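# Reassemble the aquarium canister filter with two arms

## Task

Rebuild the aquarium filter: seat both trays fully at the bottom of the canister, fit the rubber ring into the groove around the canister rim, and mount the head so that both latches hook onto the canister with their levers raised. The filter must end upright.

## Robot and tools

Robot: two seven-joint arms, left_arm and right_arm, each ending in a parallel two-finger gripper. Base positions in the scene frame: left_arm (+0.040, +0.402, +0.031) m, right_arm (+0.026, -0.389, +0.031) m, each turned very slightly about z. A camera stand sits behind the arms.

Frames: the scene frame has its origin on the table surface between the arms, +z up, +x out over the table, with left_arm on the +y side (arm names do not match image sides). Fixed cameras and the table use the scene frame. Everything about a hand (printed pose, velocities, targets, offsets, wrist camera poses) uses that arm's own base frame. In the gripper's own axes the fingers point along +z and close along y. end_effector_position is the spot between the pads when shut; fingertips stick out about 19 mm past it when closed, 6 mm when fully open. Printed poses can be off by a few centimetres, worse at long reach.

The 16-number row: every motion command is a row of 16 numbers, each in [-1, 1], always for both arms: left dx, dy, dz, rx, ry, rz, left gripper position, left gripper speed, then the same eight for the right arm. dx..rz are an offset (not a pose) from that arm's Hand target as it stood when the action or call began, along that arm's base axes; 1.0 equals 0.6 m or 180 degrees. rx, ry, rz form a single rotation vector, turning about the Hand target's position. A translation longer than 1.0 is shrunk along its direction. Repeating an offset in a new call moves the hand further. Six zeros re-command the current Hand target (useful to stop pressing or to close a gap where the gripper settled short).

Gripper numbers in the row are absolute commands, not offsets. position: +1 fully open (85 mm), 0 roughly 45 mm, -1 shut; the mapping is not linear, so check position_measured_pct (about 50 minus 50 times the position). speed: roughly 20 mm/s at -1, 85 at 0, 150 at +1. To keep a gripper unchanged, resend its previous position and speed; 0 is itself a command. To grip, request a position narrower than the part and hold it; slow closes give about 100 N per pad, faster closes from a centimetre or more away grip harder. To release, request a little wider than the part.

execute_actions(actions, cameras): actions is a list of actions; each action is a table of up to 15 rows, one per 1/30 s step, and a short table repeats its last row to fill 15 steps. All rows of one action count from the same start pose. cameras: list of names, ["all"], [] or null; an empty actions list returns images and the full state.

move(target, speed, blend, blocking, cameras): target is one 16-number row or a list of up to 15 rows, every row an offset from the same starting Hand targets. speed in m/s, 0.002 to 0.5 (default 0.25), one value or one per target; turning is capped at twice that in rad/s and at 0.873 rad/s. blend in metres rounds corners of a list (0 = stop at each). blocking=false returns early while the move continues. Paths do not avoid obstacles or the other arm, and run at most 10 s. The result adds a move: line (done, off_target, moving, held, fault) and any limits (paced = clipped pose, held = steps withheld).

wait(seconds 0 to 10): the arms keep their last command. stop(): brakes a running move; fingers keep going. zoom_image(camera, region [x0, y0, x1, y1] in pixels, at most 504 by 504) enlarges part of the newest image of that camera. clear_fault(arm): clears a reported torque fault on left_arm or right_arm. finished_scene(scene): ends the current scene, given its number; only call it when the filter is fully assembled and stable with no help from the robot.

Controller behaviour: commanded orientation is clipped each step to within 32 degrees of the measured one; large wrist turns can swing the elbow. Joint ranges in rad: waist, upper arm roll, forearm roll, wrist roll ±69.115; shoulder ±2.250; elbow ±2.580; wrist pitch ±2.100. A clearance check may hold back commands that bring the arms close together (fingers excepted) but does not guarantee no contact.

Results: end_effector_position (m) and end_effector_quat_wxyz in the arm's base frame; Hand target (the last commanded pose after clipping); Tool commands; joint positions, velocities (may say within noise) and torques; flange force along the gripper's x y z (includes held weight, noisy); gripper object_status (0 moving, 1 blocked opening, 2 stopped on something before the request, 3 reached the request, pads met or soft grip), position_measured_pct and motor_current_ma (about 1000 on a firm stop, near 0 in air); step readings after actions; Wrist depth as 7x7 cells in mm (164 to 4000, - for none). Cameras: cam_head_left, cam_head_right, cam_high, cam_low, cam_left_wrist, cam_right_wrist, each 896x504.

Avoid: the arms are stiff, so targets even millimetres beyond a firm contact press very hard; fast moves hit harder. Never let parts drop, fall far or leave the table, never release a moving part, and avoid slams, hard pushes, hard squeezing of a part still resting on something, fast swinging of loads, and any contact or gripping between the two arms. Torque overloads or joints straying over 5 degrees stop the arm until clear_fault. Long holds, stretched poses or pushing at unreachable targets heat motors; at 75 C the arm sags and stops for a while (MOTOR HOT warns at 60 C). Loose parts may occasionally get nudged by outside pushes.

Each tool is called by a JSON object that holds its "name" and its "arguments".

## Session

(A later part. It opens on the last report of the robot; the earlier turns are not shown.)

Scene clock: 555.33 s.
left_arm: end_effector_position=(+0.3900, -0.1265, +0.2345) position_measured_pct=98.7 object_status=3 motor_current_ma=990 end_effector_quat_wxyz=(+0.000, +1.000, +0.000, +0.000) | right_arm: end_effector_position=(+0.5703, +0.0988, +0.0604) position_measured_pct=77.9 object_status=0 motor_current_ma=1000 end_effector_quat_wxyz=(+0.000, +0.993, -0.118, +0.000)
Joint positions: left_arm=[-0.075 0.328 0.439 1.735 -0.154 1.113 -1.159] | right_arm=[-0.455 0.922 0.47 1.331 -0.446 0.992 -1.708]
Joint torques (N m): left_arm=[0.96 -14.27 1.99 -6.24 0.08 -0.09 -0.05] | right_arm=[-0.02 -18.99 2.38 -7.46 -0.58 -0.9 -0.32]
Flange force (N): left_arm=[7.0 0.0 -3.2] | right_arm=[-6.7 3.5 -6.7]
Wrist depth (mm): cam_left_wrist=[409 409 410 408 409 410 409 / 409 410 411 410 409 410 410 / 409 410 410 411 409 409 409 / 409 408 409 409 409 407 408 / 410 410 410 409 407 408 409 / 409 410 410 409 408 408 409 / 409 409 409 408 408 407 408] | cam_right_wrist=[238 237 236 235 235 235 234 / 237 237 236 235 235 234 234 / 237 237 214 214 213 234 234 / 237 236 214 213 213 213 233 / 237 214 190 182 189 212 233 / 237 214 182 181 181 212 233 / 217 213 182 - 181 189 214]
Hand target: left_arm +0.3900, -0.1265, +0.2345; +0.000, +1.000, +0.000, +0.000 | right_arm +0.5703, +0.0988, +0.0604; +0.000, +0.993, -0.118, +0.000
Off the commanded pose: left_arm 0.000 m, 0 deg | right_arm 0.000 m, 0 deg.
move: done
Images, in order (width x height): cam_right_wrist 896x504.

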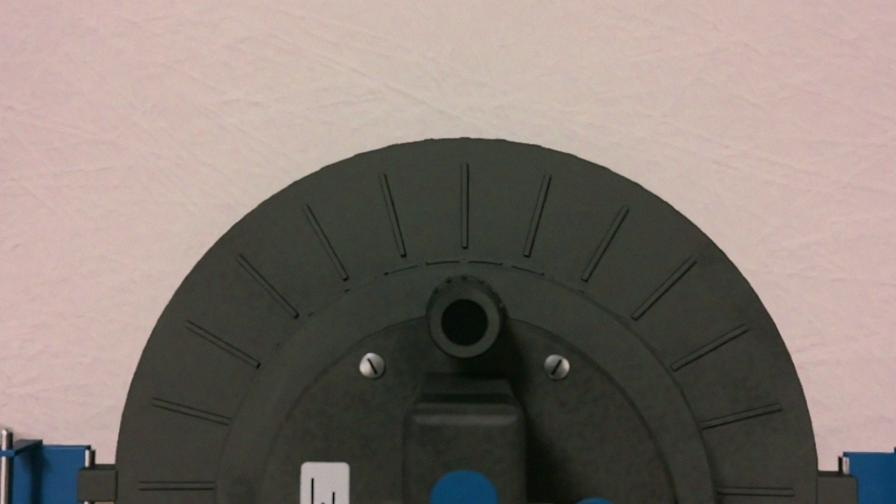

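{"name": "move", "arguments": {"target": [[0,0,0.0,0,0,0,-1,0,0,0,0.02,0,0,0,-0.8,-1],[0.02,-0.02,0.09,-0.403,-0.3727,-0.4038,-1,0,0,0,0.3327,0,0,0,-0.8,-1]], "speed": [0.03,0.12], "blend": [0.01,0], "cameras": ["cam_right_wrist","cam_high","cam_low"]}}

Scene clock: 604.10 s.
left_arm: end_effector_position=(+0.4020, -0.1385, +0.2885) position_measured_pct=98.7 object_status=3 motor_current_ma=990 end_effector_quat_wxyz=(+0.519, +0.480, -0.520, +0.480) | right_arm: end_effector_position=(+0.5703, +0.0988, +0.2600) position_measured_pct=77.9 object_status=2 motor_current_ma=1000 end_effector_quat_wxyz=(+0.000, +0.993, -0.118, +0.000)
Joint positions: left_arm=[-0.929 1.022 0.802 1.84 0.794 1.3 -3.971] | right_arm=[-0.458 0.731 0.55 1.025 -0.358 1.471 -1.799]
Joint torques (N m): left_arm=[0.97 -16.43 7.61 -0.06 2.06 2.13 -0.05] | right_arm=[0.37 -26.06 3.84 -11.38 0.08 0.18 -0.08]
Flange force (N): left_arm=[-1.1 -5.2 -5.2] | right_arm=[-3.3 0.9 10.7]
Wrist depth (mm): cam_left_wrist=[3219 3234 3219 3282 3332 691 3383 / 3266 667 3366 3250 3282 711 3490 / 3332 660 3282 3315 3332 738 3490 / 3282 667 3400 3315 3383 3266 3332 / 3219 696 3250 3332 3366 3435 796 / 3142 681 3172 3084 2751 3315 787 / 3203 623 722 2420 2438 2531 795] | cam_right_wrist=[437 436 435 434 433 432 431 / 437 436 435 434 432 431 431 / 437 435 214 213 213 432 431 / 437 214 214 213 213 213 431 / 437 214 190 182 189 212 431 / 437 214 182 182 181 212 242 / 217 213 182 - 181 188 214]
Hand target: left_arm +0.4020, -0.1385, +0.2885; +0.519, +0.480, -0.520, +0.480 | right_arm +0.5703, +0.0988, +0.2600; +0.000, +0.993, -0.118, +0.000
Off the commanded pose: left_arm 0.000 m, 0 deg | right_arm 0.000 m, 0 deg.
move: done; blend cut to 0.006 m at target 1
Images, in order (width x height): cam_high 896x504, cam_low 896x504, cam_right_wrist 896x504.

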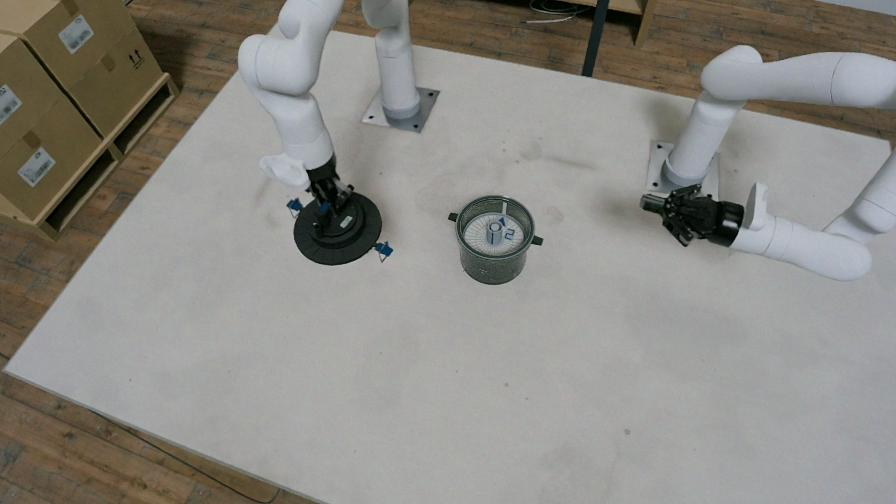

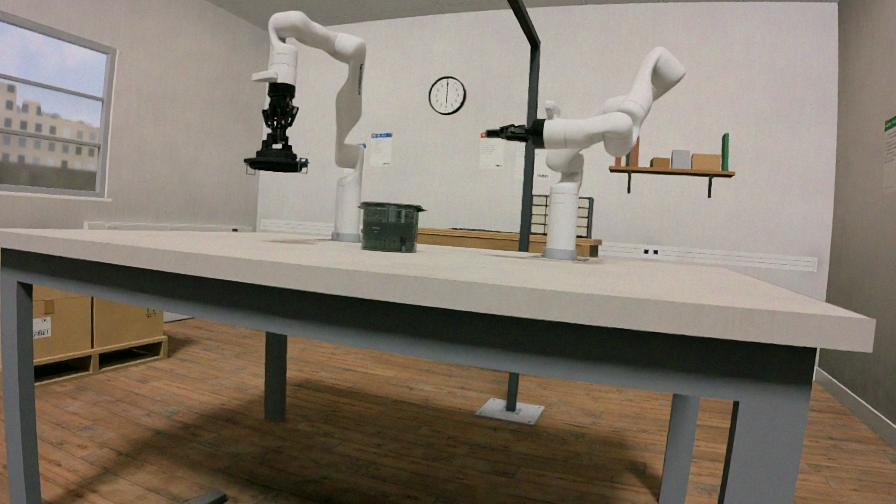

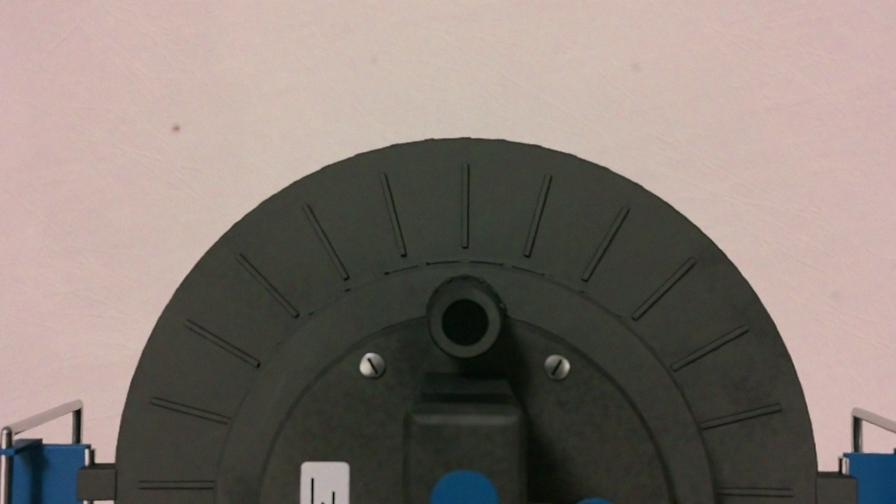

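{"name": "move", "arguments": {"target": [0.0095,-0.0423,-0.3425,0,0,0,-1,0,-0.2472,0.4682,0,0,0,0.0526,-0.8,-1], "speed": 0.15, "cameras": ["cam_right_wrist","cam_high","cam_low","cam_left_wrist"]}}

Scene clock: 614.60 s.
left_arm: end_effector_position=(+0.4077, -0.1639, +0.0830) position_measured_pct=98.7 object_status=3 motor_current_ma=990 end_effector_quat_wxyz=(+0.519, +0.480, -0.520, +0.480) | right_arm: end_effector_position=(+0.4220, +0.3797, +0.2600) position_measured_pct=77.9 object_status=2 motor_current_ma=1000 end_effector_quat_wxyz=(+0.000, +0.999, -0.035, +0.000)
Joint positions: left_arm=[-0.798 1.464 0.635 1.693 0.663 1.153 -4.224] | right_arm=[-1.013 0.693 0.505 1.08 -0.317 1.44 -2.21]
Joint torques (N m): left_arm=[0.89 -18.45 8.18 3.53 1.39 2.64 -0.04] | right_arm=[0.42 -25.46 3.5 -11.53 0.14 0.19 -0.06]
Flange force (N): left_arm=[-4.6 -4.7 -4.0] | right_arm=[-2.8 2.0 10.8]
Wrist depth (mm): cam_left_wrist=[3282 3266 3250 383 3383 3366 3349 / 3234 3266 349 313 355 3366 768 / 3219 3299 351 327 352 3383 790 / 3299 3157 3315 3366 3366 3383 764 / 3128 3219 3266 3282 3128 3234 759 / 926 955 872 379 910 1034 769 / 641 657 402 377 435 699 661] | cam_right_wrist=[438 436 436 434 433 433 432 / 437 436 435 434 434 433 431 / 437 436 214 213 213 432 431 / 437 214 214 213 213 213 431 / 437 214 190 182 189 212 431 / 437 214 182 181 181 212 430 / 217 213 182 - 181 189 214]
Hand target: left_arm +0.4077, -0.1639, +0.0830; +0.519, +0.480, -0.520, +0.480 | right_arm +0.4220, +0.3798, +0.2600; +0.000, +0.999, -0.035, +0.000
Off the commanded pose: left_arm 0.000 m, 0 deg | right_arm 0.000 m, 0 deg.
move: done
Images, in order (width x height): cam_high 896x504, cam_low 896x504, cam_left_wrist 896x504, cam_right_wrist 896x504.

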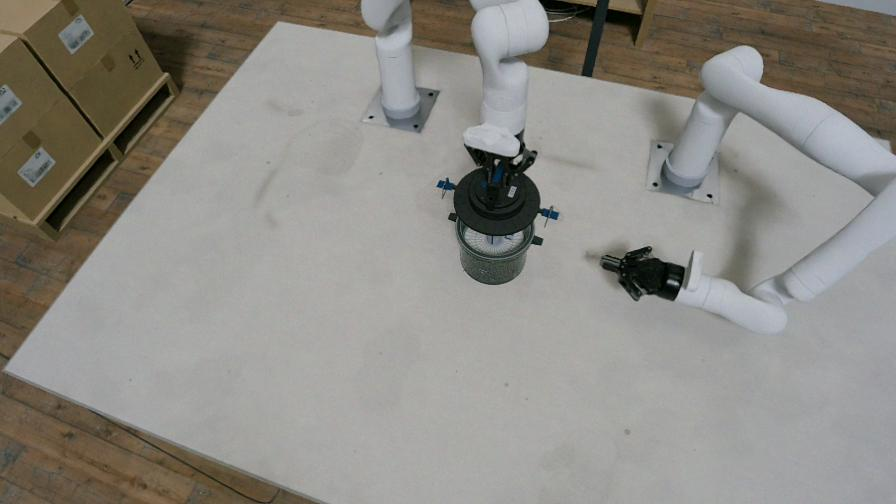

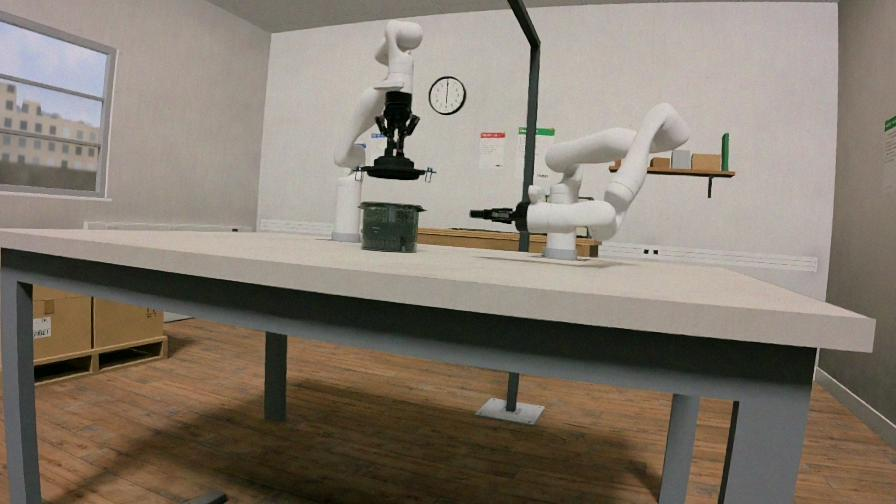

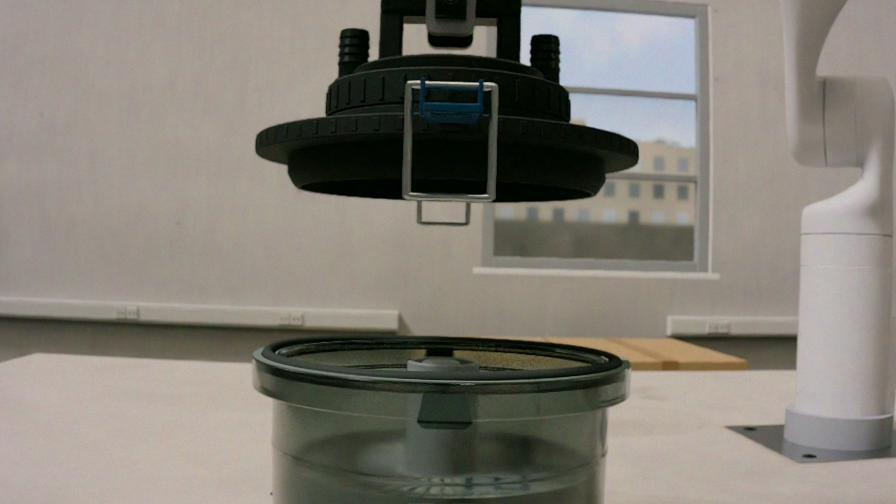

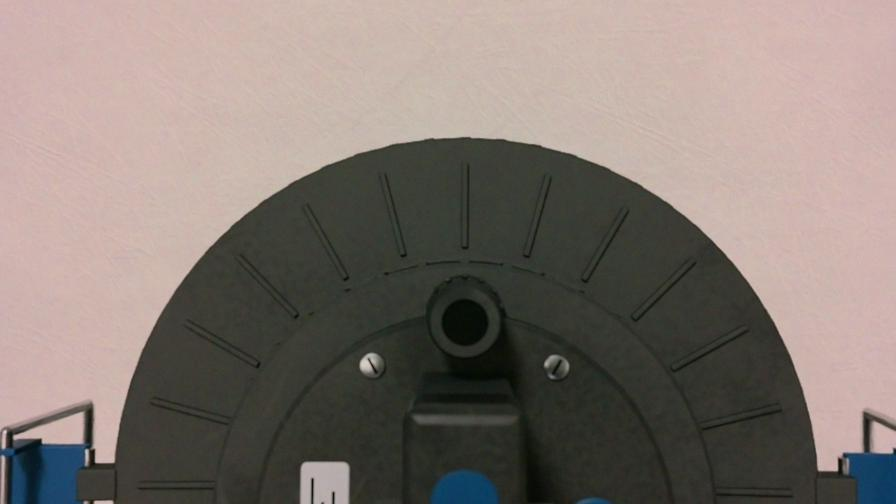

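{"name": "zoom_image", "arguments": {"camera": "cam_left_wrist", "region": [230, 100, 660, 240]}}

{"name": "zoom_image", "arguments": {"camera": "cam_left_wrist", "region": [230, 320, 660, 460]}}

Scaled by 1.172 from the camera's 896x504 image, which has a finer 1280x720 frame.

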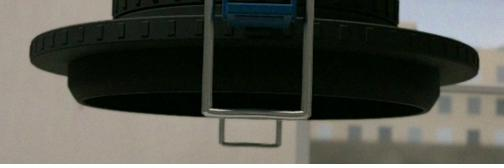

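Scaled by 1.172 from the camera's 896x504 image, which has a finer 1280x720 frame.

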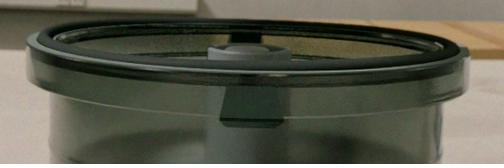

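{"name": "move", "arguments": {"target": [0,0,0,0,0,0,-1,0,0,0,-0.1333,0,0,0,-0.8,-1], "speed": 0.05, "cameras": ["cam_left_wrist","cam_low"]}}

Scene clock: 639.93 s.
left_arm: end_effector_position=(+0.4077, -0.1639, +0.0830) position_measured_pct=98.7 object_status=3 motor_current_ma=990 end_effector_quat_wxyz=(+0.519, +0.480, -0.520, +0.480) | right_arm: end_effector_position=(+0.4220, +0.3798, +0.1801) position_measured_pct=77.9 object_status=2 motor_current_ma=1000 end_effector_quat_wxyz=(+0.000, +0.999, -0.035, +0.000)
Joint positions: left_arm=[-0.798 1.464 0.635 1.693 0.663 1.153 -4.224] | right_arm=[-1.021 0.75 0.482 1.242 -0.342 1.229 -2.178]
Joint torques (N m): left_arm=[0.96 -18.3 8.15 3.53 1.38 2.65 -0.01] | right_arm=[0.38 -25.78 3.95 -10.86 0.12 0.08 -0.1]
Flange force (N): left_arm=[-4.3 -4.5 -4.0] | right_arm=[-2.2 1.5 9.9]
Wrist depth (mm): cam_left_wrist=[3266 3332 3366 350 3282 3332 3418 / 3234 3250 3266 376 3418 3366 774 / 3219 3234 3315 387 3366 3299 795 / 3282 3234 389 357 3315 3250 773 / 3157 3188 353 341 348 3490 756 / 920 954 874 300 902 1044 769 / 642 658 401 372 435 699 660] | cam_right_wrist=[357 357 355 355 354 353 352 / 356 356 356 355 354 353 352 / 357 356 214 214 213 353 352 / 356 356 214 213 213 213 352 / 356 214 190 182 189 212 352 / 356 214 182 182 181 212 351 / 217 213 182 - 181 188 214]
Hand target: left_arm +0.4077, -0.1639, +0.0830; +0.519, +0.480, -0.520, +0.480 | right_arm +0.4220, +0.3797, +0.1800; +0.000, +0.999, -0.035, +0.000
Off the commanded pose: left_arm 0.000 m, 0 deg | right_arm 0.000 m, 0 deg.
move: done
Images, in order (width x height): cam_low 896x504, cam_left_wrist 896x504.

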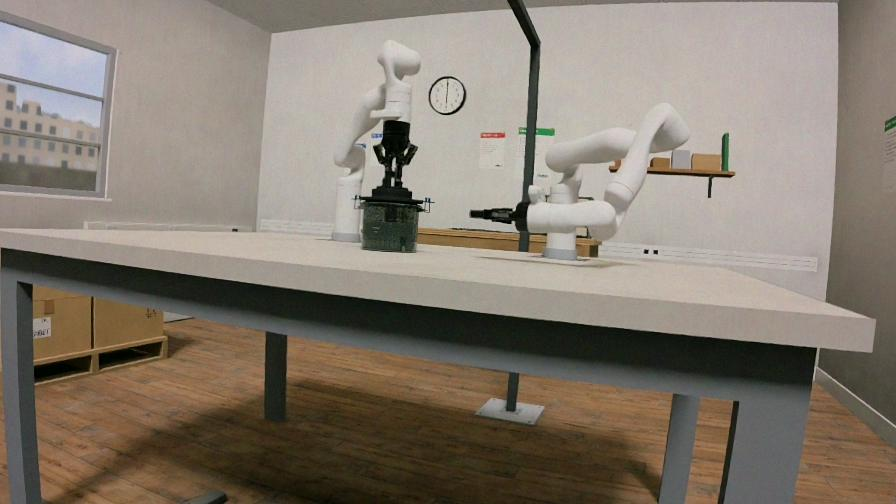

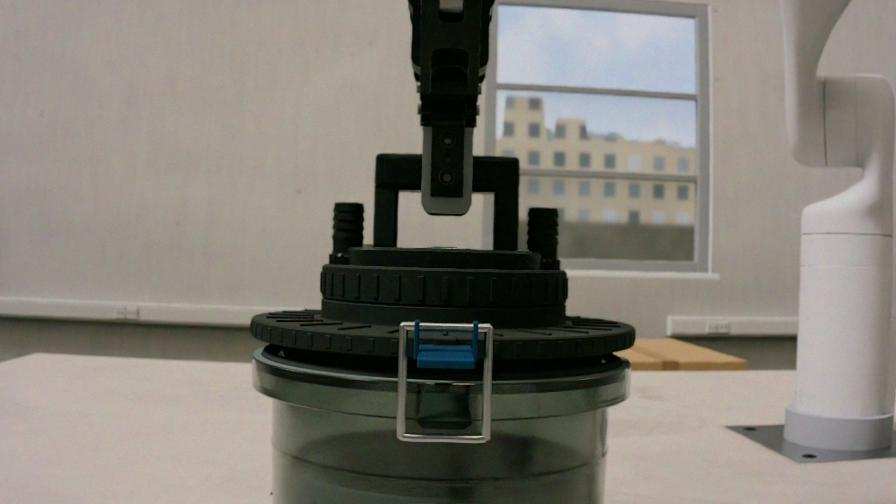

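{"name": "move", "arguments": {"target": [0,0,0,0,0,0,-1,0,0,0,-0.0083,0,0,0,-0.8,-1], "speed": 0.02}}

Scene clock: 647.60 s.
left_arm: end_effector_position=(+0.4077, -0.1639, +0.0830) position_measured_pct=98.7 object_status=3 motor_current_ma=990 end_effector_quat_wxyz=(+0.519, +0.480, -0.520, +0.480) | right_arm: end_effector_position=(+0.4220, +0.3798, +0.1751) position_measured_pct=77.9 object_status=2 motor_current_ma=1000 end_effector_quat_wxyz=(+0.000, +0.999, -0.035, +0.000)
Joint positions: left_arm=[-0.798 1.464 0.635 1.693 0.663 1.153 -4.224] | right_arm=[-1.021 0.754 0.481 1.251 -0.344 1.216 -2.175]
Joint torques (N m): left_arm=[0.95 -18.32 8.19 3.54 1.37 2.62 -0.02] | right_arm=[0.95 -25.02 4.32 -9.75 0.61 0.45 -0.07]
Flange force (N): left_arm=[-4.3 -4.5 -4.1] | right_arm=[-1.6 -0.5 8.7]
Wrist depth (mm): cam_left_wrist=[3219 3234 3250 348 3418 3282 3349 / 3250 3282 3349 379 3234 3349 770 / 3234 3250 3266 385 3349 3299 790 / 3282 3299 3315 357 3349 3332 774 / 3172 3266 347 340 358 3299 760 / 926 957 341 312 905 1038 768 / 644 655 400 374 435 699 660] | cam_right_wrist=[352 351 350 350 349 348 348 / 352 352 350 349 349 348 348 / 352 351 214 213 213 348 348 / 352 351 214 213 213 213 347 / 352 214 190 183 189 212 347 / 351 214 182 182 181 212 346 / 217 214 182 - 181 189 214]
Hand target: left_arm +0.4077, -0.1639, +0.0830; +0.519, +0.480, -0.520, +0.480 | right_arm +0.4220, +0.3798, +0.1750; +0.000, +0.999, -0.035, +0.000
Off the commanded pose: left_arm 0.000 m, 0 deg | right_arm 0.000 m, 0 deg.
move: done

{"name": "move", "arguments": {"target": [-0.0126,-0.1595,0,0,0,0,-1,0,0,0,-0.0062,0,0,0,-0.8,-1], "speed": 0.05, "cameras": ["cam_left_wrist","cam_low"]}}

{"name": "zoom_image", "arguments": {"camera": "cam_low", "region": [335, 170, 475, 260]}}

Scene clock: 657.53 s.
left_arm: end_effector_position=(+0.4001, -0.2596, +0.0830) position_measured_pct=98.7 object_status=3 motor_current_ma=990 end_effector_quat_wxyz=(+0.519, +0.480, -0.520, +0.480) | right_arm: end_effector_position=(+0.4220, +0.3798, +0.1714) position_measured_pct=77.9 object_status=2 motor_current_ma=1000 end_effector_quat_wxyz=(+0.000, +0.999, -0.035, +0.000)
Joint positions: left_arm=[-0.674 1.517 0.726 1.792 0.789 0.931 -4.314] | right_arm=[-1.021 0.758 0.479 1.256 -0.346 1.207 -2.174]
Joint torques (N m): left_arm=[0.93 -17.32 8.99 4.29 0.99 2.83 -0.12] | right_arm=[1.18 -13.03 2.16 -5.47 0.3 -0.87 -0.11]
Flange force (N): left_arm=[-4.1 -4.6 -2.8] | right_arm=[-6.0 3.4 -13.8]
Wrist depth (mm): cam_left_wrist=[3219 3128 3157 278 3266 3282 672 / 3128 3098 3142 284 3219 3234 680 / 3172 3142 3172 284 3250 3299 3250 / 3084 3098 294 332 3250 3234 3172 / 3128 3172 261 246 266 3234 711 / 930 251 242 214 233 294 707 / 639 612 333 190 350 651 656] | cam_right_wrist=[349 349 348 347 346 345 345 / 349 348 347 347 346 345 345 / 349 348 214 214 213 344 344 / 349 348 214 212 213 212 344 / 349 214 190 182 189 212 344 / 349 214 182 181 181 212 343 / 217 213 182 - 181 188 214]
Hand target: left_arm +0.4001, -0.2596, +0.0830; +0.519, +0.480, -0.520, +0.480 | right_arm +0.4220, +0.3798, +0.1713; +0.000, +0.999, -0.035, +0.000
Off the commanded pose: left_arm 0.000 m, 0 deg | right_arm 0.000 m, 0 deg.
move: done
Images, in order (width x height): cam_low 896x504, cam_left_wrist 896x504.

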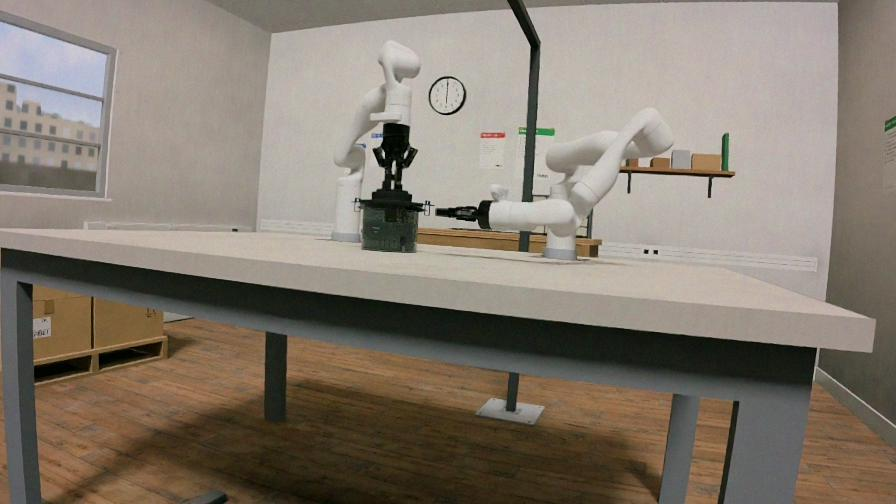

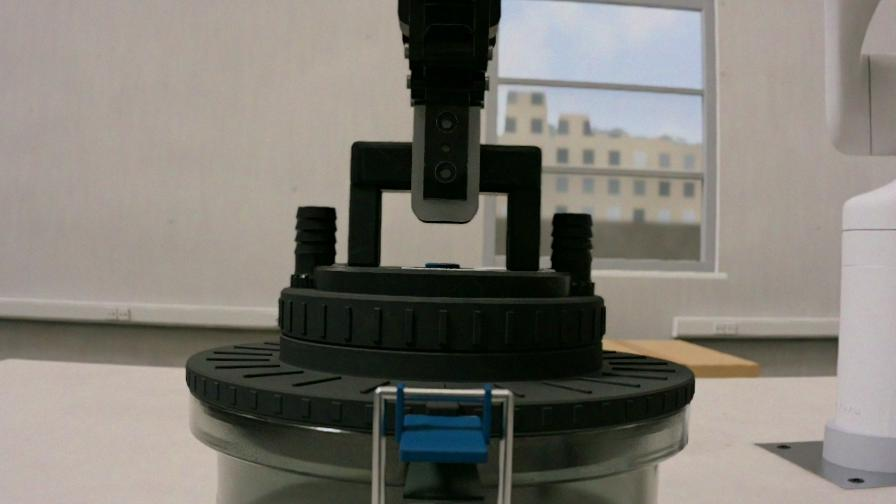

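Scaled by 3.600 from the camera's 896x504 image, which has a finer 1280x720 frame.

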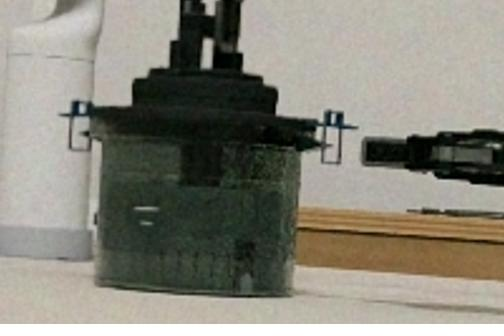

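{"name": "move", "arguments": {"target": [0,0,0,0,0,0,-1,0,0,0,-0.0017,0,0,0,-0.8,-1], "speed": 0.01}}

Scene clock: 662.07 s.
left_arm: end_effector_position=(+0.4001, -0.2596, +0.0830) position_measured_pct=98.7 object_status=3 motor_current_ma=990 end_effector_quat_wxyz=(+0.519, +0.480, -0.520, +0.480) | right_arm: end_effector_position=(+0.4220, +0.3798, +0.1704) position_measured_pct=77.9 object_status=2 motor_current_ma=1000 end_effector_quat_wxyz=(+0.000, +0.999, -0.035, +0.000)
Joint positions: left_arm=[-0.674 1.517 0.726 1.792 0.789 0.931 -4.314] | right_arm=[-1.021 0.759 0.479 1.258 -0.346 1.205 -2.173]
Joint torques (N m): left_arm=[0.96 -17.33 8.93 4.4 1.01 2.74 -0.02] | right_arm=[1.74 0.86 0.09 -2.43 -0.09 -4.3 -0.08]
Flange force (N): left_arm=[-4.4 -4.8 -3.0] | right_arm=[-14.5 10.8 -41.5]
Wrist depth (mm): cam_left_wrist=[3113 3098 3203 278 3266 3349 668 / 3113 3113 3172 284 3250 3332 678 / 3157 3113 3172 284 3266 3282 3266 / 3172 3172 294 258 300 3219 3282 / 3055 3188 261 246 265 3203 709 / 930 251 232 214 233 294 702 / 639 611 333 190 350 647 654] | cam_right_wrist=[350 349 348 347 345 345 344 / 350 349 348 346 346 345 344 / 349 349 214 213 213 345 344 / 349 348 214 213 213 212 344 / 349 214 190 182 189 212 344 / 349 214 182 181 181 212 343 / 217 214 182 - 181 188 214]
Hand target: left_arm +0.4001, -0.2596, +0.0830; +0.519, +0.480, -0.520, +0.480 | right_arm +0.4220, +0.3797, +0.1703; +0.000, +0.999, -0.035, +0.000
Off the commanded pose: left_arm 0.000 m, 0 deg | right_arm 0.000 m, 0 deg.
move: done

{"name": "move", "arguments": {"target": [0,0,0,0,0,0,-1,0,0,0,-0.0009,0,0,0,-0.8,-1], "speed": 0.01, "cameras": ["cam_left_wrist","cam_low"]}}

{"name": "zoom_image", "arguments": {"camera": "cam_low", "region": [400, 185, 450, 225]}}

{"name": "zoom_image", "arguments": {"camera": "cam_left_wrist", "region": [340, 360, 540, 500]}}

Scene clock: 674.10 s.
left_arm: end_effector_position=(+0.4001, -0.2596, +0.0830) position_measured_pct=98.7 object_status=3 motor_current_ma=990 end_effector_quat_wxyz=(+0.519, +0.480, -0.520, +0.480) | right_arm: end_effector_position=(+0.4220, +0.3798, +0.1698) position_measured_pct=77.9 object_status=2 motor_current_ma=1000 end_effector_quat_wxyz=(+0.000, +0.999, -0.035, +0.000)
Joint positions: left_arm=[-0.674 1.517 0.726 1.792 0.789 0.931 -4.314] | right_arm=[-1.021 0.759 0.479 1.259 -0.347 1.203 -2.173]
Joint torques (N m): left_arm=[0.97 -17.36 8.95 4.33 1.01 2.73 -0.02] | right_arm=[1.89 8.87 -1.31 -0.68 -0.42 -6.33 -0.05]
Flange force (N): left_arm=[-4.4 -4.6 -3.0] | right_arm=[-19.1 15.1 -57.7]
Wrist depth (mm): cam_left_wrist=[3188 3172 3234 278 3234 3234 671 / 3113 3157 3203 284 3234 3234 680 / 3142 3157 3203 283 3188 3315 3383 / 3157 3219 294 258 301 3266 3349 / 3128 3172 261 246 265 3250 711 / 923 251 232 214 233 294 705 / 641 612 334 190 350 645 655] | cam_right_wrist=[350 348 349 347 346 345 344 / 350 349 348 347 346 345 344 / 349 348 214 214 213 345 344 / 349 348 214 213 213 213 343 / 349 214 190 183 189 212 343 / 349 214 182 181 181 212 344 / 217 214 182 - 181 188 213]
Hand target: left_arm +0.4001, -0.2596, +0.0830; +0.519, +0.480, -0.520, +0.480 | right_arm +0.4220, +0.3797, +0.1698; +0.000, +0.999, -0.035, +0.000
Off the commanded pose: left_arm 0.000 m, 0 deg | right_arm 0.000 m, 0 deg.
move: done
Images, in order (width x height): cam_low 896x504, cam_left_wrist 896x504.

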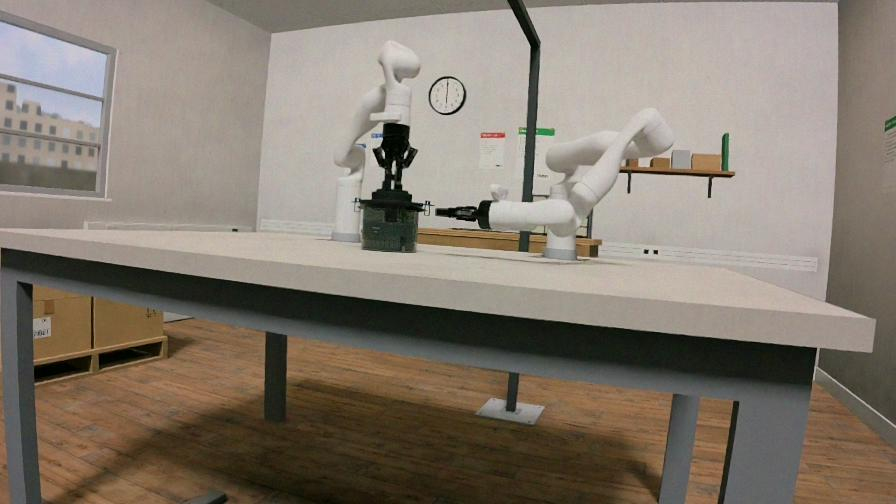

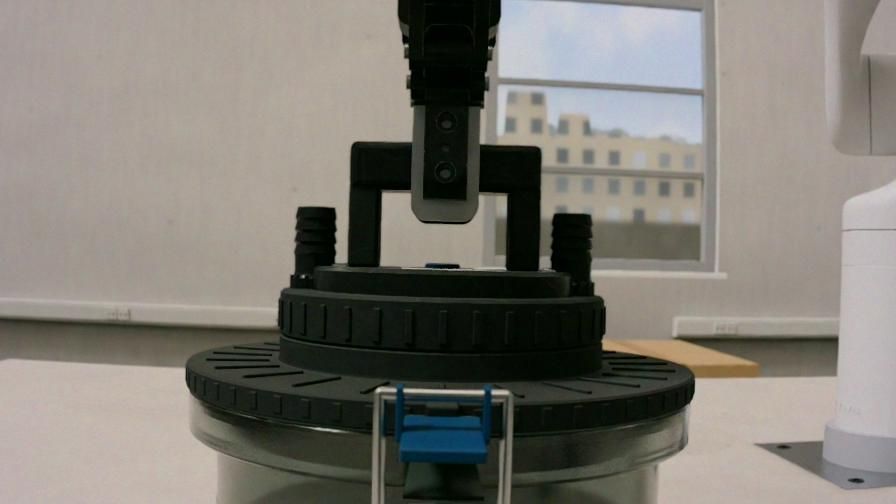

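Scaled by 10.080 from the camera's 896x504 image, which has a finer 1280x720 frame.

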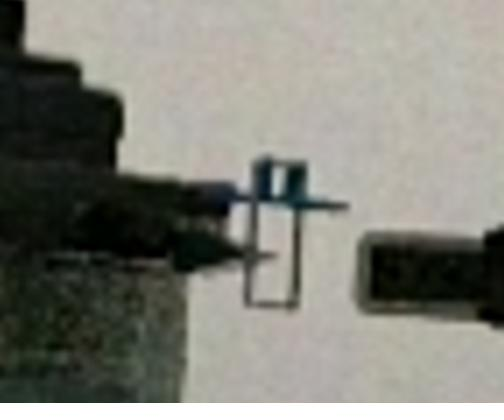

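Scaled by 2.520 from the camera's 896x504 image, which has a finer 1280x720 frame.

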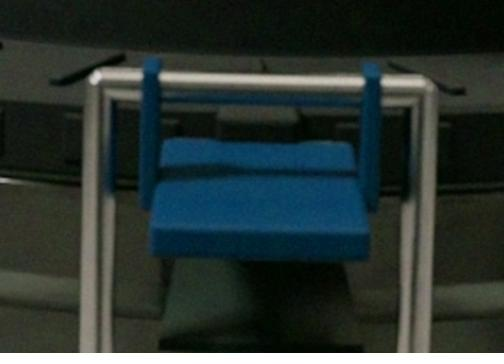

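{"name": "move", "arguments": {"target": [[-0.00216,-0.02741,0,0,0,0,-1,0,0,0,0,0,0,0,-0.8,-1],[-0.00216,-0.02741,0.0125,0,0,0,-1,0,0,0,0,0,0,0,-0.8,-1],[-0.00221,-0.02808,0.028,0,0,0,-1,0,0,0,0,0,0,0,-0.8,-1]], "speed": 0.02, "cameras": ["cam_left_wrist","cam_low"]}}

{"name": "zoom_image", "arguments": {"camera": "cam_low", "region": [400, 185, 450, 225]}}

{"name": "zoom_image", "arguments": {"camera": "cam_left_wrist", "region": [340, 360, 540, 500]}}

Scene clock: 699.53 s.
left_arm: end_effector_position=(+0.3988, -0.2765, +0.0998) position_measured_pct=98.7 object_status=3 motor_current_ma=990 end_effector_quat_wxyz=(+0.519, +0.480, -0.520, +0.480) | right_arm: end_effector_position=(+0.4220, +0.3797, +0.1698) position_measured_pct=77.9 object_status=2 motor_current_ma=1000 end_effector_quat_wxyz=(+0.000, +0.999, -0.035, +0.000)
Joint positions: left_arm=[-0.655 1.495 0.762 1.827 0.827 0.888 -4.318] | right_arm=[-1.021 0.759 0.479 1.259 -0.347 1.203 -2.173]
Joint torques (N m): left_arm=[0.9 -17.37 9.84 4.53 1.23 3.3 -0.06] | right_arm=[1.98 9.58 -1.4 -0.41 -0.39 -6.45 -0.06]
Flange force (N): left_arm=[-5.8 -4.9 -2.7] | right_arm=[-19.3 15.1 -59.1]
Wrist depth (mm): cam_left_wrist=[3188 3157 3188 236 3219 3188 646 / 3188 3172 3203 255 3219 3266 672 / 3266 3142 3157 296 3266 3266 3203 / 3172 3128 276 266 274 3282 3349 / 3142 3098 275 251 276 3266 3188 / 1015 1023 239 230 243 1139 927 / 660 223 214 228 220 248 666] | cam_right_wrist=[350 348 348 347 346 345 344 / 350 348 348 347 346 345 344 / 349 349 214 214 213 344 344 / 350 349 214 213 213 212 343 / 349 214 190 183 189 212 344 / 349 214 182 181 181 212 343 / 215 214 182 - 181 188 214]
Hand target: left_arm +0.3988, -0.2765, +0.0998; +0.519, +0.480, -0.520, +0.480 | right_arm +0.4220, +0.3797, +0.1698; +0.000, +0.999, -0.035, +0.000
Off the commanded pose: left_arm 0.000 m, 0 deg | right_arm 0.000 m, 0 deg.
move: done
Images, in order (width x height): cam_low 896x504, cam_left_wrist 896x504.

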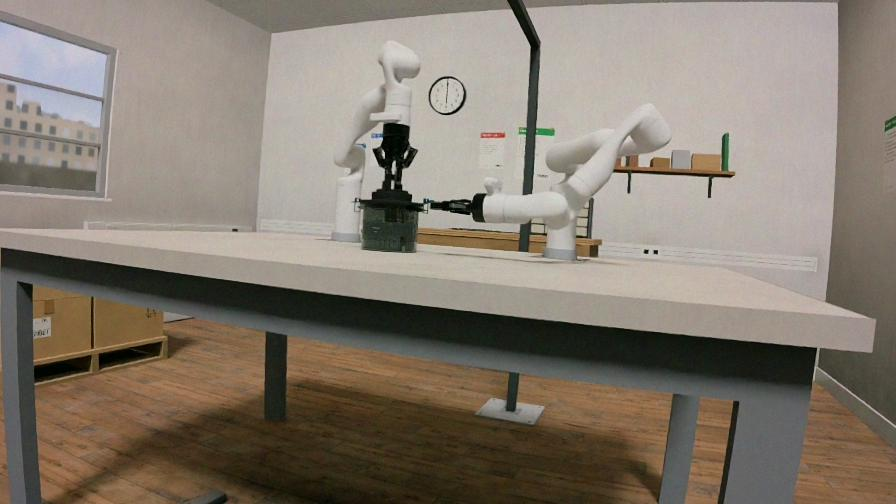

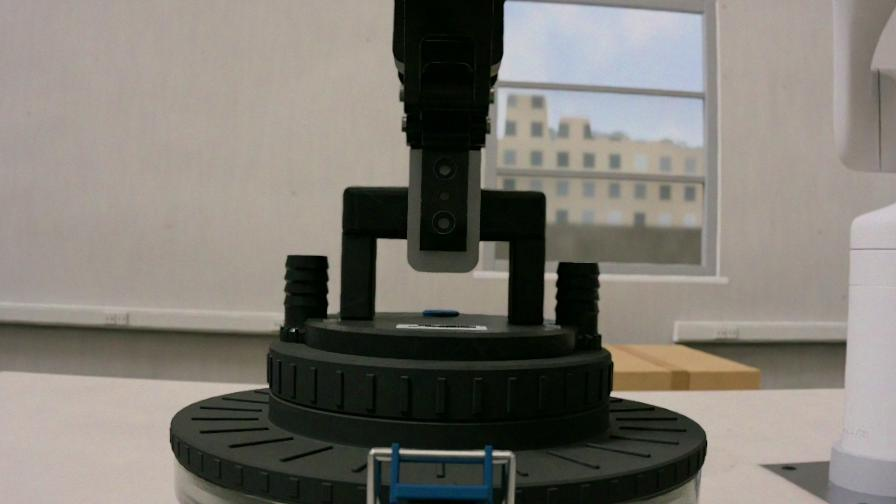

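Scaled by 10.080 from the camera's 896x504 image, which has a finer 1280x720 frame.

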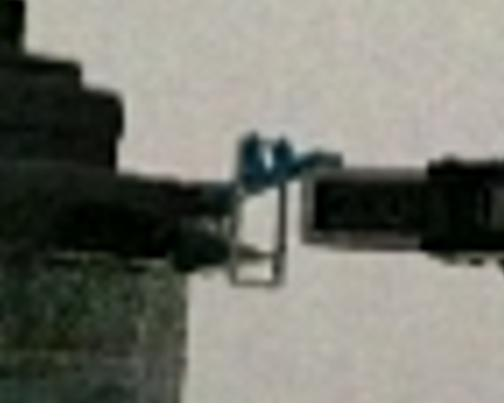

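Scaled by 2.520 from the camera's 896x504 image, which has a finer 1280x720 frame.

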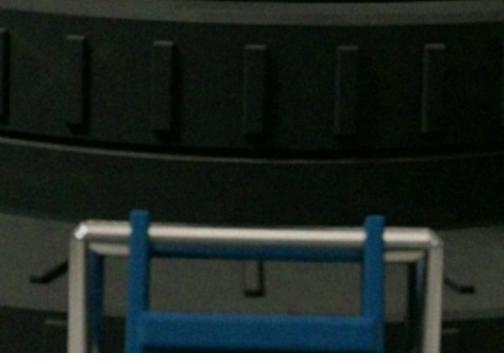

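{"name": "move", "arguments": {"target": [[-0.00027,-0.00349,0.01083,0,0,0,-1,0,0,0,0,0,0,0,-0.8,-1],[-0.00076,-0.00964,0.0203,0,0,0,-1,0,0,0,0,0,0,0,-0.8,-1]], "speed": 0.02, "cameras": ["cam_left_wrist","cam_low"]}}

{"name": "zoom_image", "arguments": {"camera": "cam_low", "region": [400, 185, 450, 225]}}

Scene clock: 708.87 s.
left_arm: end_effector_position=(+0.3983, -0.2822, +0.1119) position_measured_pct=98.7 object_status=3 motor_current_ma=990 end_effector_quat_wxyz=(+0.519, +0.480, -0.520, +0.480) | right_arm: end_effector_position=(+0.4220, +0.3797, +0.1698) position_measured_pct=77.9 object_status=2 motor_current_ma=1000 end_effector_quat_wxyz=(+0.000, +0.999, -0.035, +0.000)
Joint positions: left_arm=[-0.651 1.474 0.781 1.848 0.847 0.872 -4.314] | right_arm=[-1.021 0.76 0.479 1.259 -0.347 1.203 -2.173]
Joint torques (N m): left_arm=[1.84 -17.58 12.29 5.14 1.63 4.5 -0.06] | right_arm=[2.28 9.17 -1.06 -0.09 -0.18 -6.03 -0.04]
Flange force (N): left_arm=[-9.5 -4.2 -4.9] | right_arm=[-18.8 13.8 -58.0]
Wrist depth (mm): cam_left_wrist=[3098 3142 3203 225 3172 3203 630 / 3128 3142 3157 238 3282 3299 668 / 3098 3142 3157 3157 3219 3282 3250 / 3142 3172 3299 267 3250 3203 3250 / 3070 3188 271 297 271 3250 3234 / 1069 3188 242 234 248 2310 1076 / 739 253 232 223 235 750 695] | cam_right_wrist=[350 349 348 347 346 345 345 / 350 348 348 347 345 345 344 / 350 349 214 214 213 344 344 / 350 348 214 213 213 213 344 / 350 214 190 183 189 212 344 / 349 214 182 181 181 212 343 / 214 214 182 - 181 188 213]
Hand target: left_arm +0.3983, -0.2823, +0.1120; +0.519, +0.480, -0.520, +0.480 | right_arm +0.4220, +0.3797, +0.1698; +0.000, +0.999, -0.035, +0.000
Off the commanded pose: left_arm 0.000 m, 0 deg | right_arm 0.000 m, 0 deg.
move: done
Images, in order (width x height): cam_low 896x504, cam_left_wrist 896x504.

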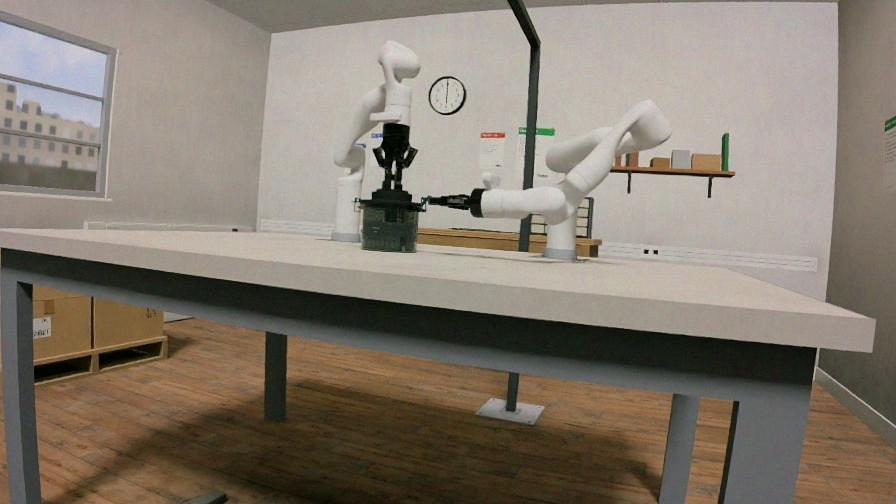

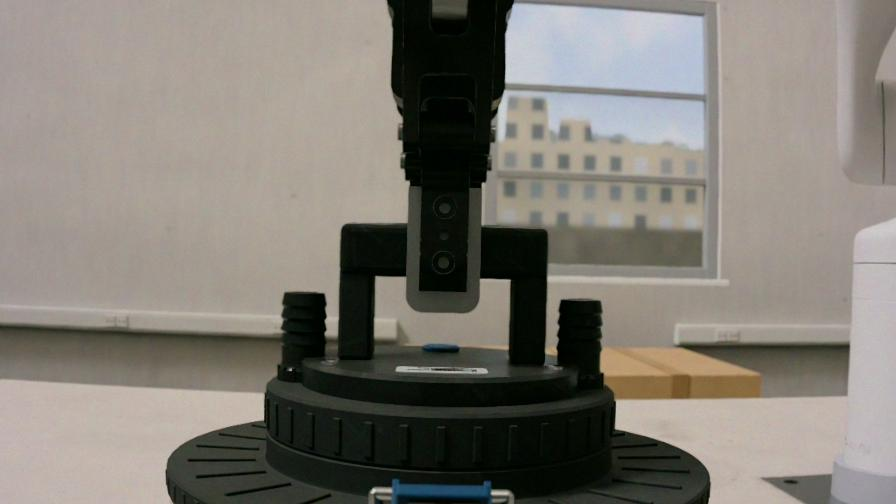

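Scaled by 10.080 from the camera's 896x504 image, which has a finer 1280x720 frame.

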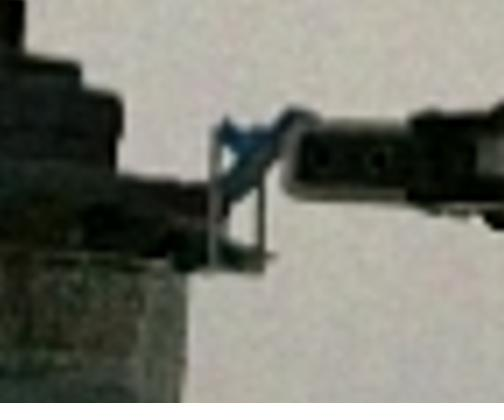

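{"name": "move", "arguments": {"target": [[-0.00067,-0.00847,0.0075,0,0,0,-1,0,0,0,-0.0013,0,0,0,-0.8,-1],[-0.00147,-0.01861,0.0127,0,0,0,-1,0,0,0,-0.0013,0,0,0,-0.8,-1]], "speed": 0.02, "cameras": ["cam_left_wrist","cam_low"]}}

{"name": "zoom_image", "arguments": {"camera": "cam_low", "region": [400, 185, 450, 225]}}

Scene clock: 717.47 s.
left_arm: end_effector_position=(+0.3975, -0.2934, +0.1196) position_measured_pct=98.7 object_status=3 motor_current_ma=990 end_effector_quat_wxyz=(+0.519, +0.480, -0.520, +0.480) | right_arm: end_effector_position=(+0.4220, +0.3797, +0.1690) position_measured_pct=77.9 object_status=2 motor_current_ma=1000 end_effector_quat_wxyz=(+0.000, +0.999, -0.035, +0.000)
Joint positions: left_arm=[-0.637 1.467 0.802 1.863 0.871 0.845 -4.319] | right_arm=[-1.021 0.76 0.478 1.26 -0.347 1.201 -2.173]
Joint torques (N m): left_arm=[0.9 -16.94 9.49 4.06 0.91 2.68 -0.04] | right_arm=[2.81 19.63 -2.65 3.82 -0.31 -7.21 -0.18]
Flange force (N): left_arm=[-4.1 -5.4 -2.9] | right_arm=[-22.2 16.3 -77.9]
Wrist depth (mm): cam_left_wrist=[3113 3084 3157 213 3266 3219 611 / 3098 3172 3172 226 - 3188 649 / 3070 3128 3157 3203 3157 3188 3282 / 3128 3128 3142 256 3188 3234 3157 / 3157 3128 258 250 261 3219 3250 / 1122 1147 256 245 260 2286 1118 / 769 280 220 211 223 840 730] | cam_right_wrist=[350 349 348 347 346 345 344 / 349 349 348 347 346 344 344 / 349 348 214 214 213 344 344 / 350 348 214 213 213 212 344 / 350 214 190 183 189 212 343 / 349 214 182 181 181 212 343 / 207 214 182 - 180 188 211]
Hand target: left_arm +0.3975, -0.2934, +0.1196; +0.519, +0.480, -0.520, +0.480 | right_arm +0.4220, +0.3797, +0.1690; +0.000, +0.999, -0.035, +0.000
Off the commanded pose: left_arm 0.000 m, 0 deg | right_arm 0.000 m, 0 deg.
move: done
Images, in order (width x height): cam_low 896x504, cam_left_wrist 896x504.

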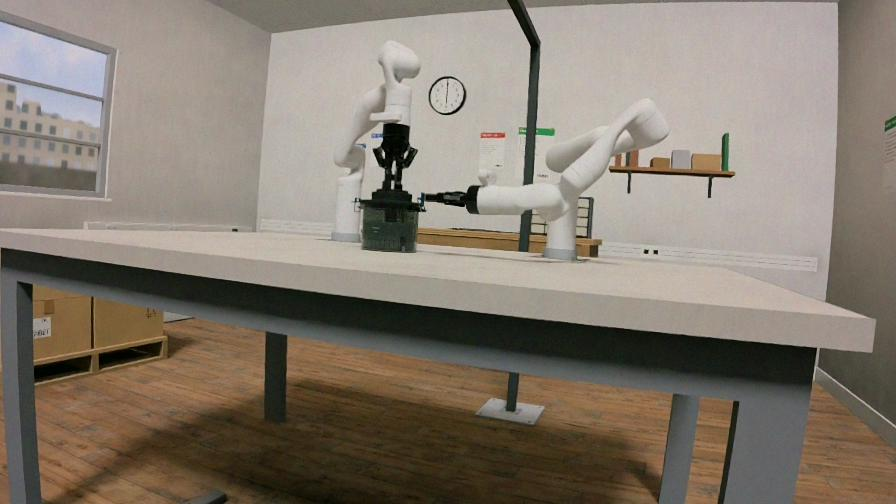

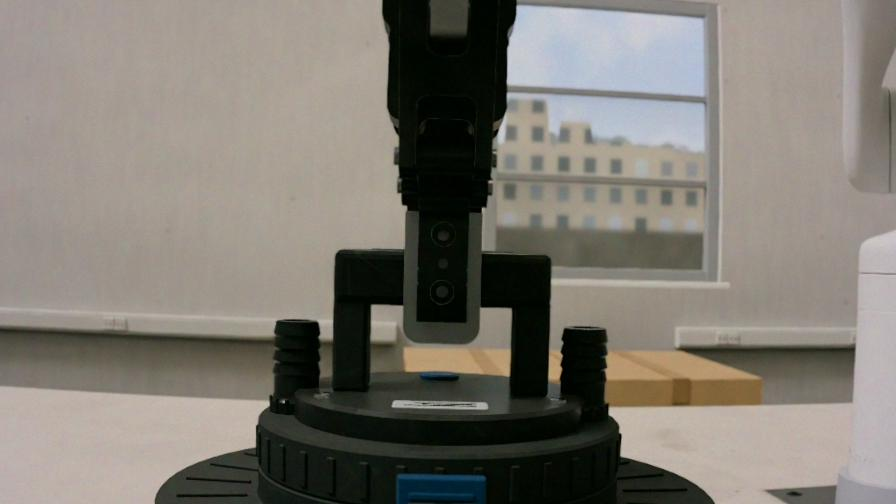

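Scaled by 10.080 from the camera's 896x504 image, which has a finer 1280x720 frame.

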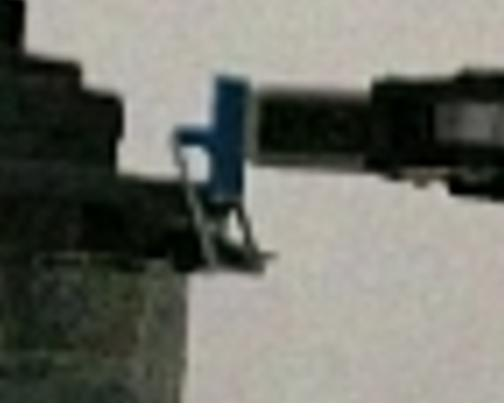

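{"name": "move", "arguments": {"target": [[0,0,0.002,0,0,0,-1,0,0,0,0,0,0,0,-0.8,-1],[-0.00065,-0.0083,0.002,0,0,0,-1,0,0,0,0,0,0,0,-0.8,-1]], "speed": 0.02}}

Scene clock: 723.53 s.
left_arm: end_effector_position=(+0.3971, -0.2984, +0.1208) position_measured_pct=98.7 object_status=3 motor_current_ma=990 end_effector_quat_wxyz=(+0.519, +0.480, -0.520, +0.480) | right_arm: end_effector_position=(+0.4220, +0.3797, +0.1690) position_measured_pct=77.9 object_status=2 motor_current_ma=1000 end_effector_quat_wxyz=(+0.000, +0.999, -0.035, +0.000)
Joint positions: left_arm=[-0.629 1.469 0.81 1.867 0.88 0.834 -4.324] | right_arm=[-1.021 0.76 0.478 1.26 -0.347 1.201 -2.173]
Joint torques (N m): left_arm=[1.13 -16.98 9.31 3.92 0.87 2.75 -0.11] | right_arm=[2.79 19.69 -2.67 3.88 -0.3 -7.22 -0.22]
Flange force (N): left_arm=[-3.6 -4.6 -2.7] | right_arm=[-22.0 16.3 -78.1]
Wrist depth (mm): cam_left_wrist=[3084 3128 3203 208 3188 3250 608 / 3098 3128 3203 239 - 3234 650 / 3113 3234 3157 239 3188 3203 3188 / 3084 3113 3128 256 3234 3282 3299 / 3157 3172 253 244 252 3282 3142 / 1124 3084 252 251 255 2318 1124 / 769 739 219 207 222 787 732] | cam_right_wrist=[350 349 348 347 346 346 344 / 350 349 348 347 346 345 344 / 350 348 214 214 213 344 344 / 349 349 214 213 213 212 344 / 349 215 190 183 189 212 343 / 349 214 182 181 181 212 343 / 202 214 182 - 181 188 211]
Hand target: left_arm +0.3971, -0.2984, +0.1208; +0.519, +0.480, -0.520, +0.480 | right_arm +0.4220, +0.3797, +0.1690; +0.000, +0.999, -0.035, +0.000
Off the commanded pose: left_arm 0.000 m, 0 deg | right_arm 0.000 m, 0 deg.
move: done


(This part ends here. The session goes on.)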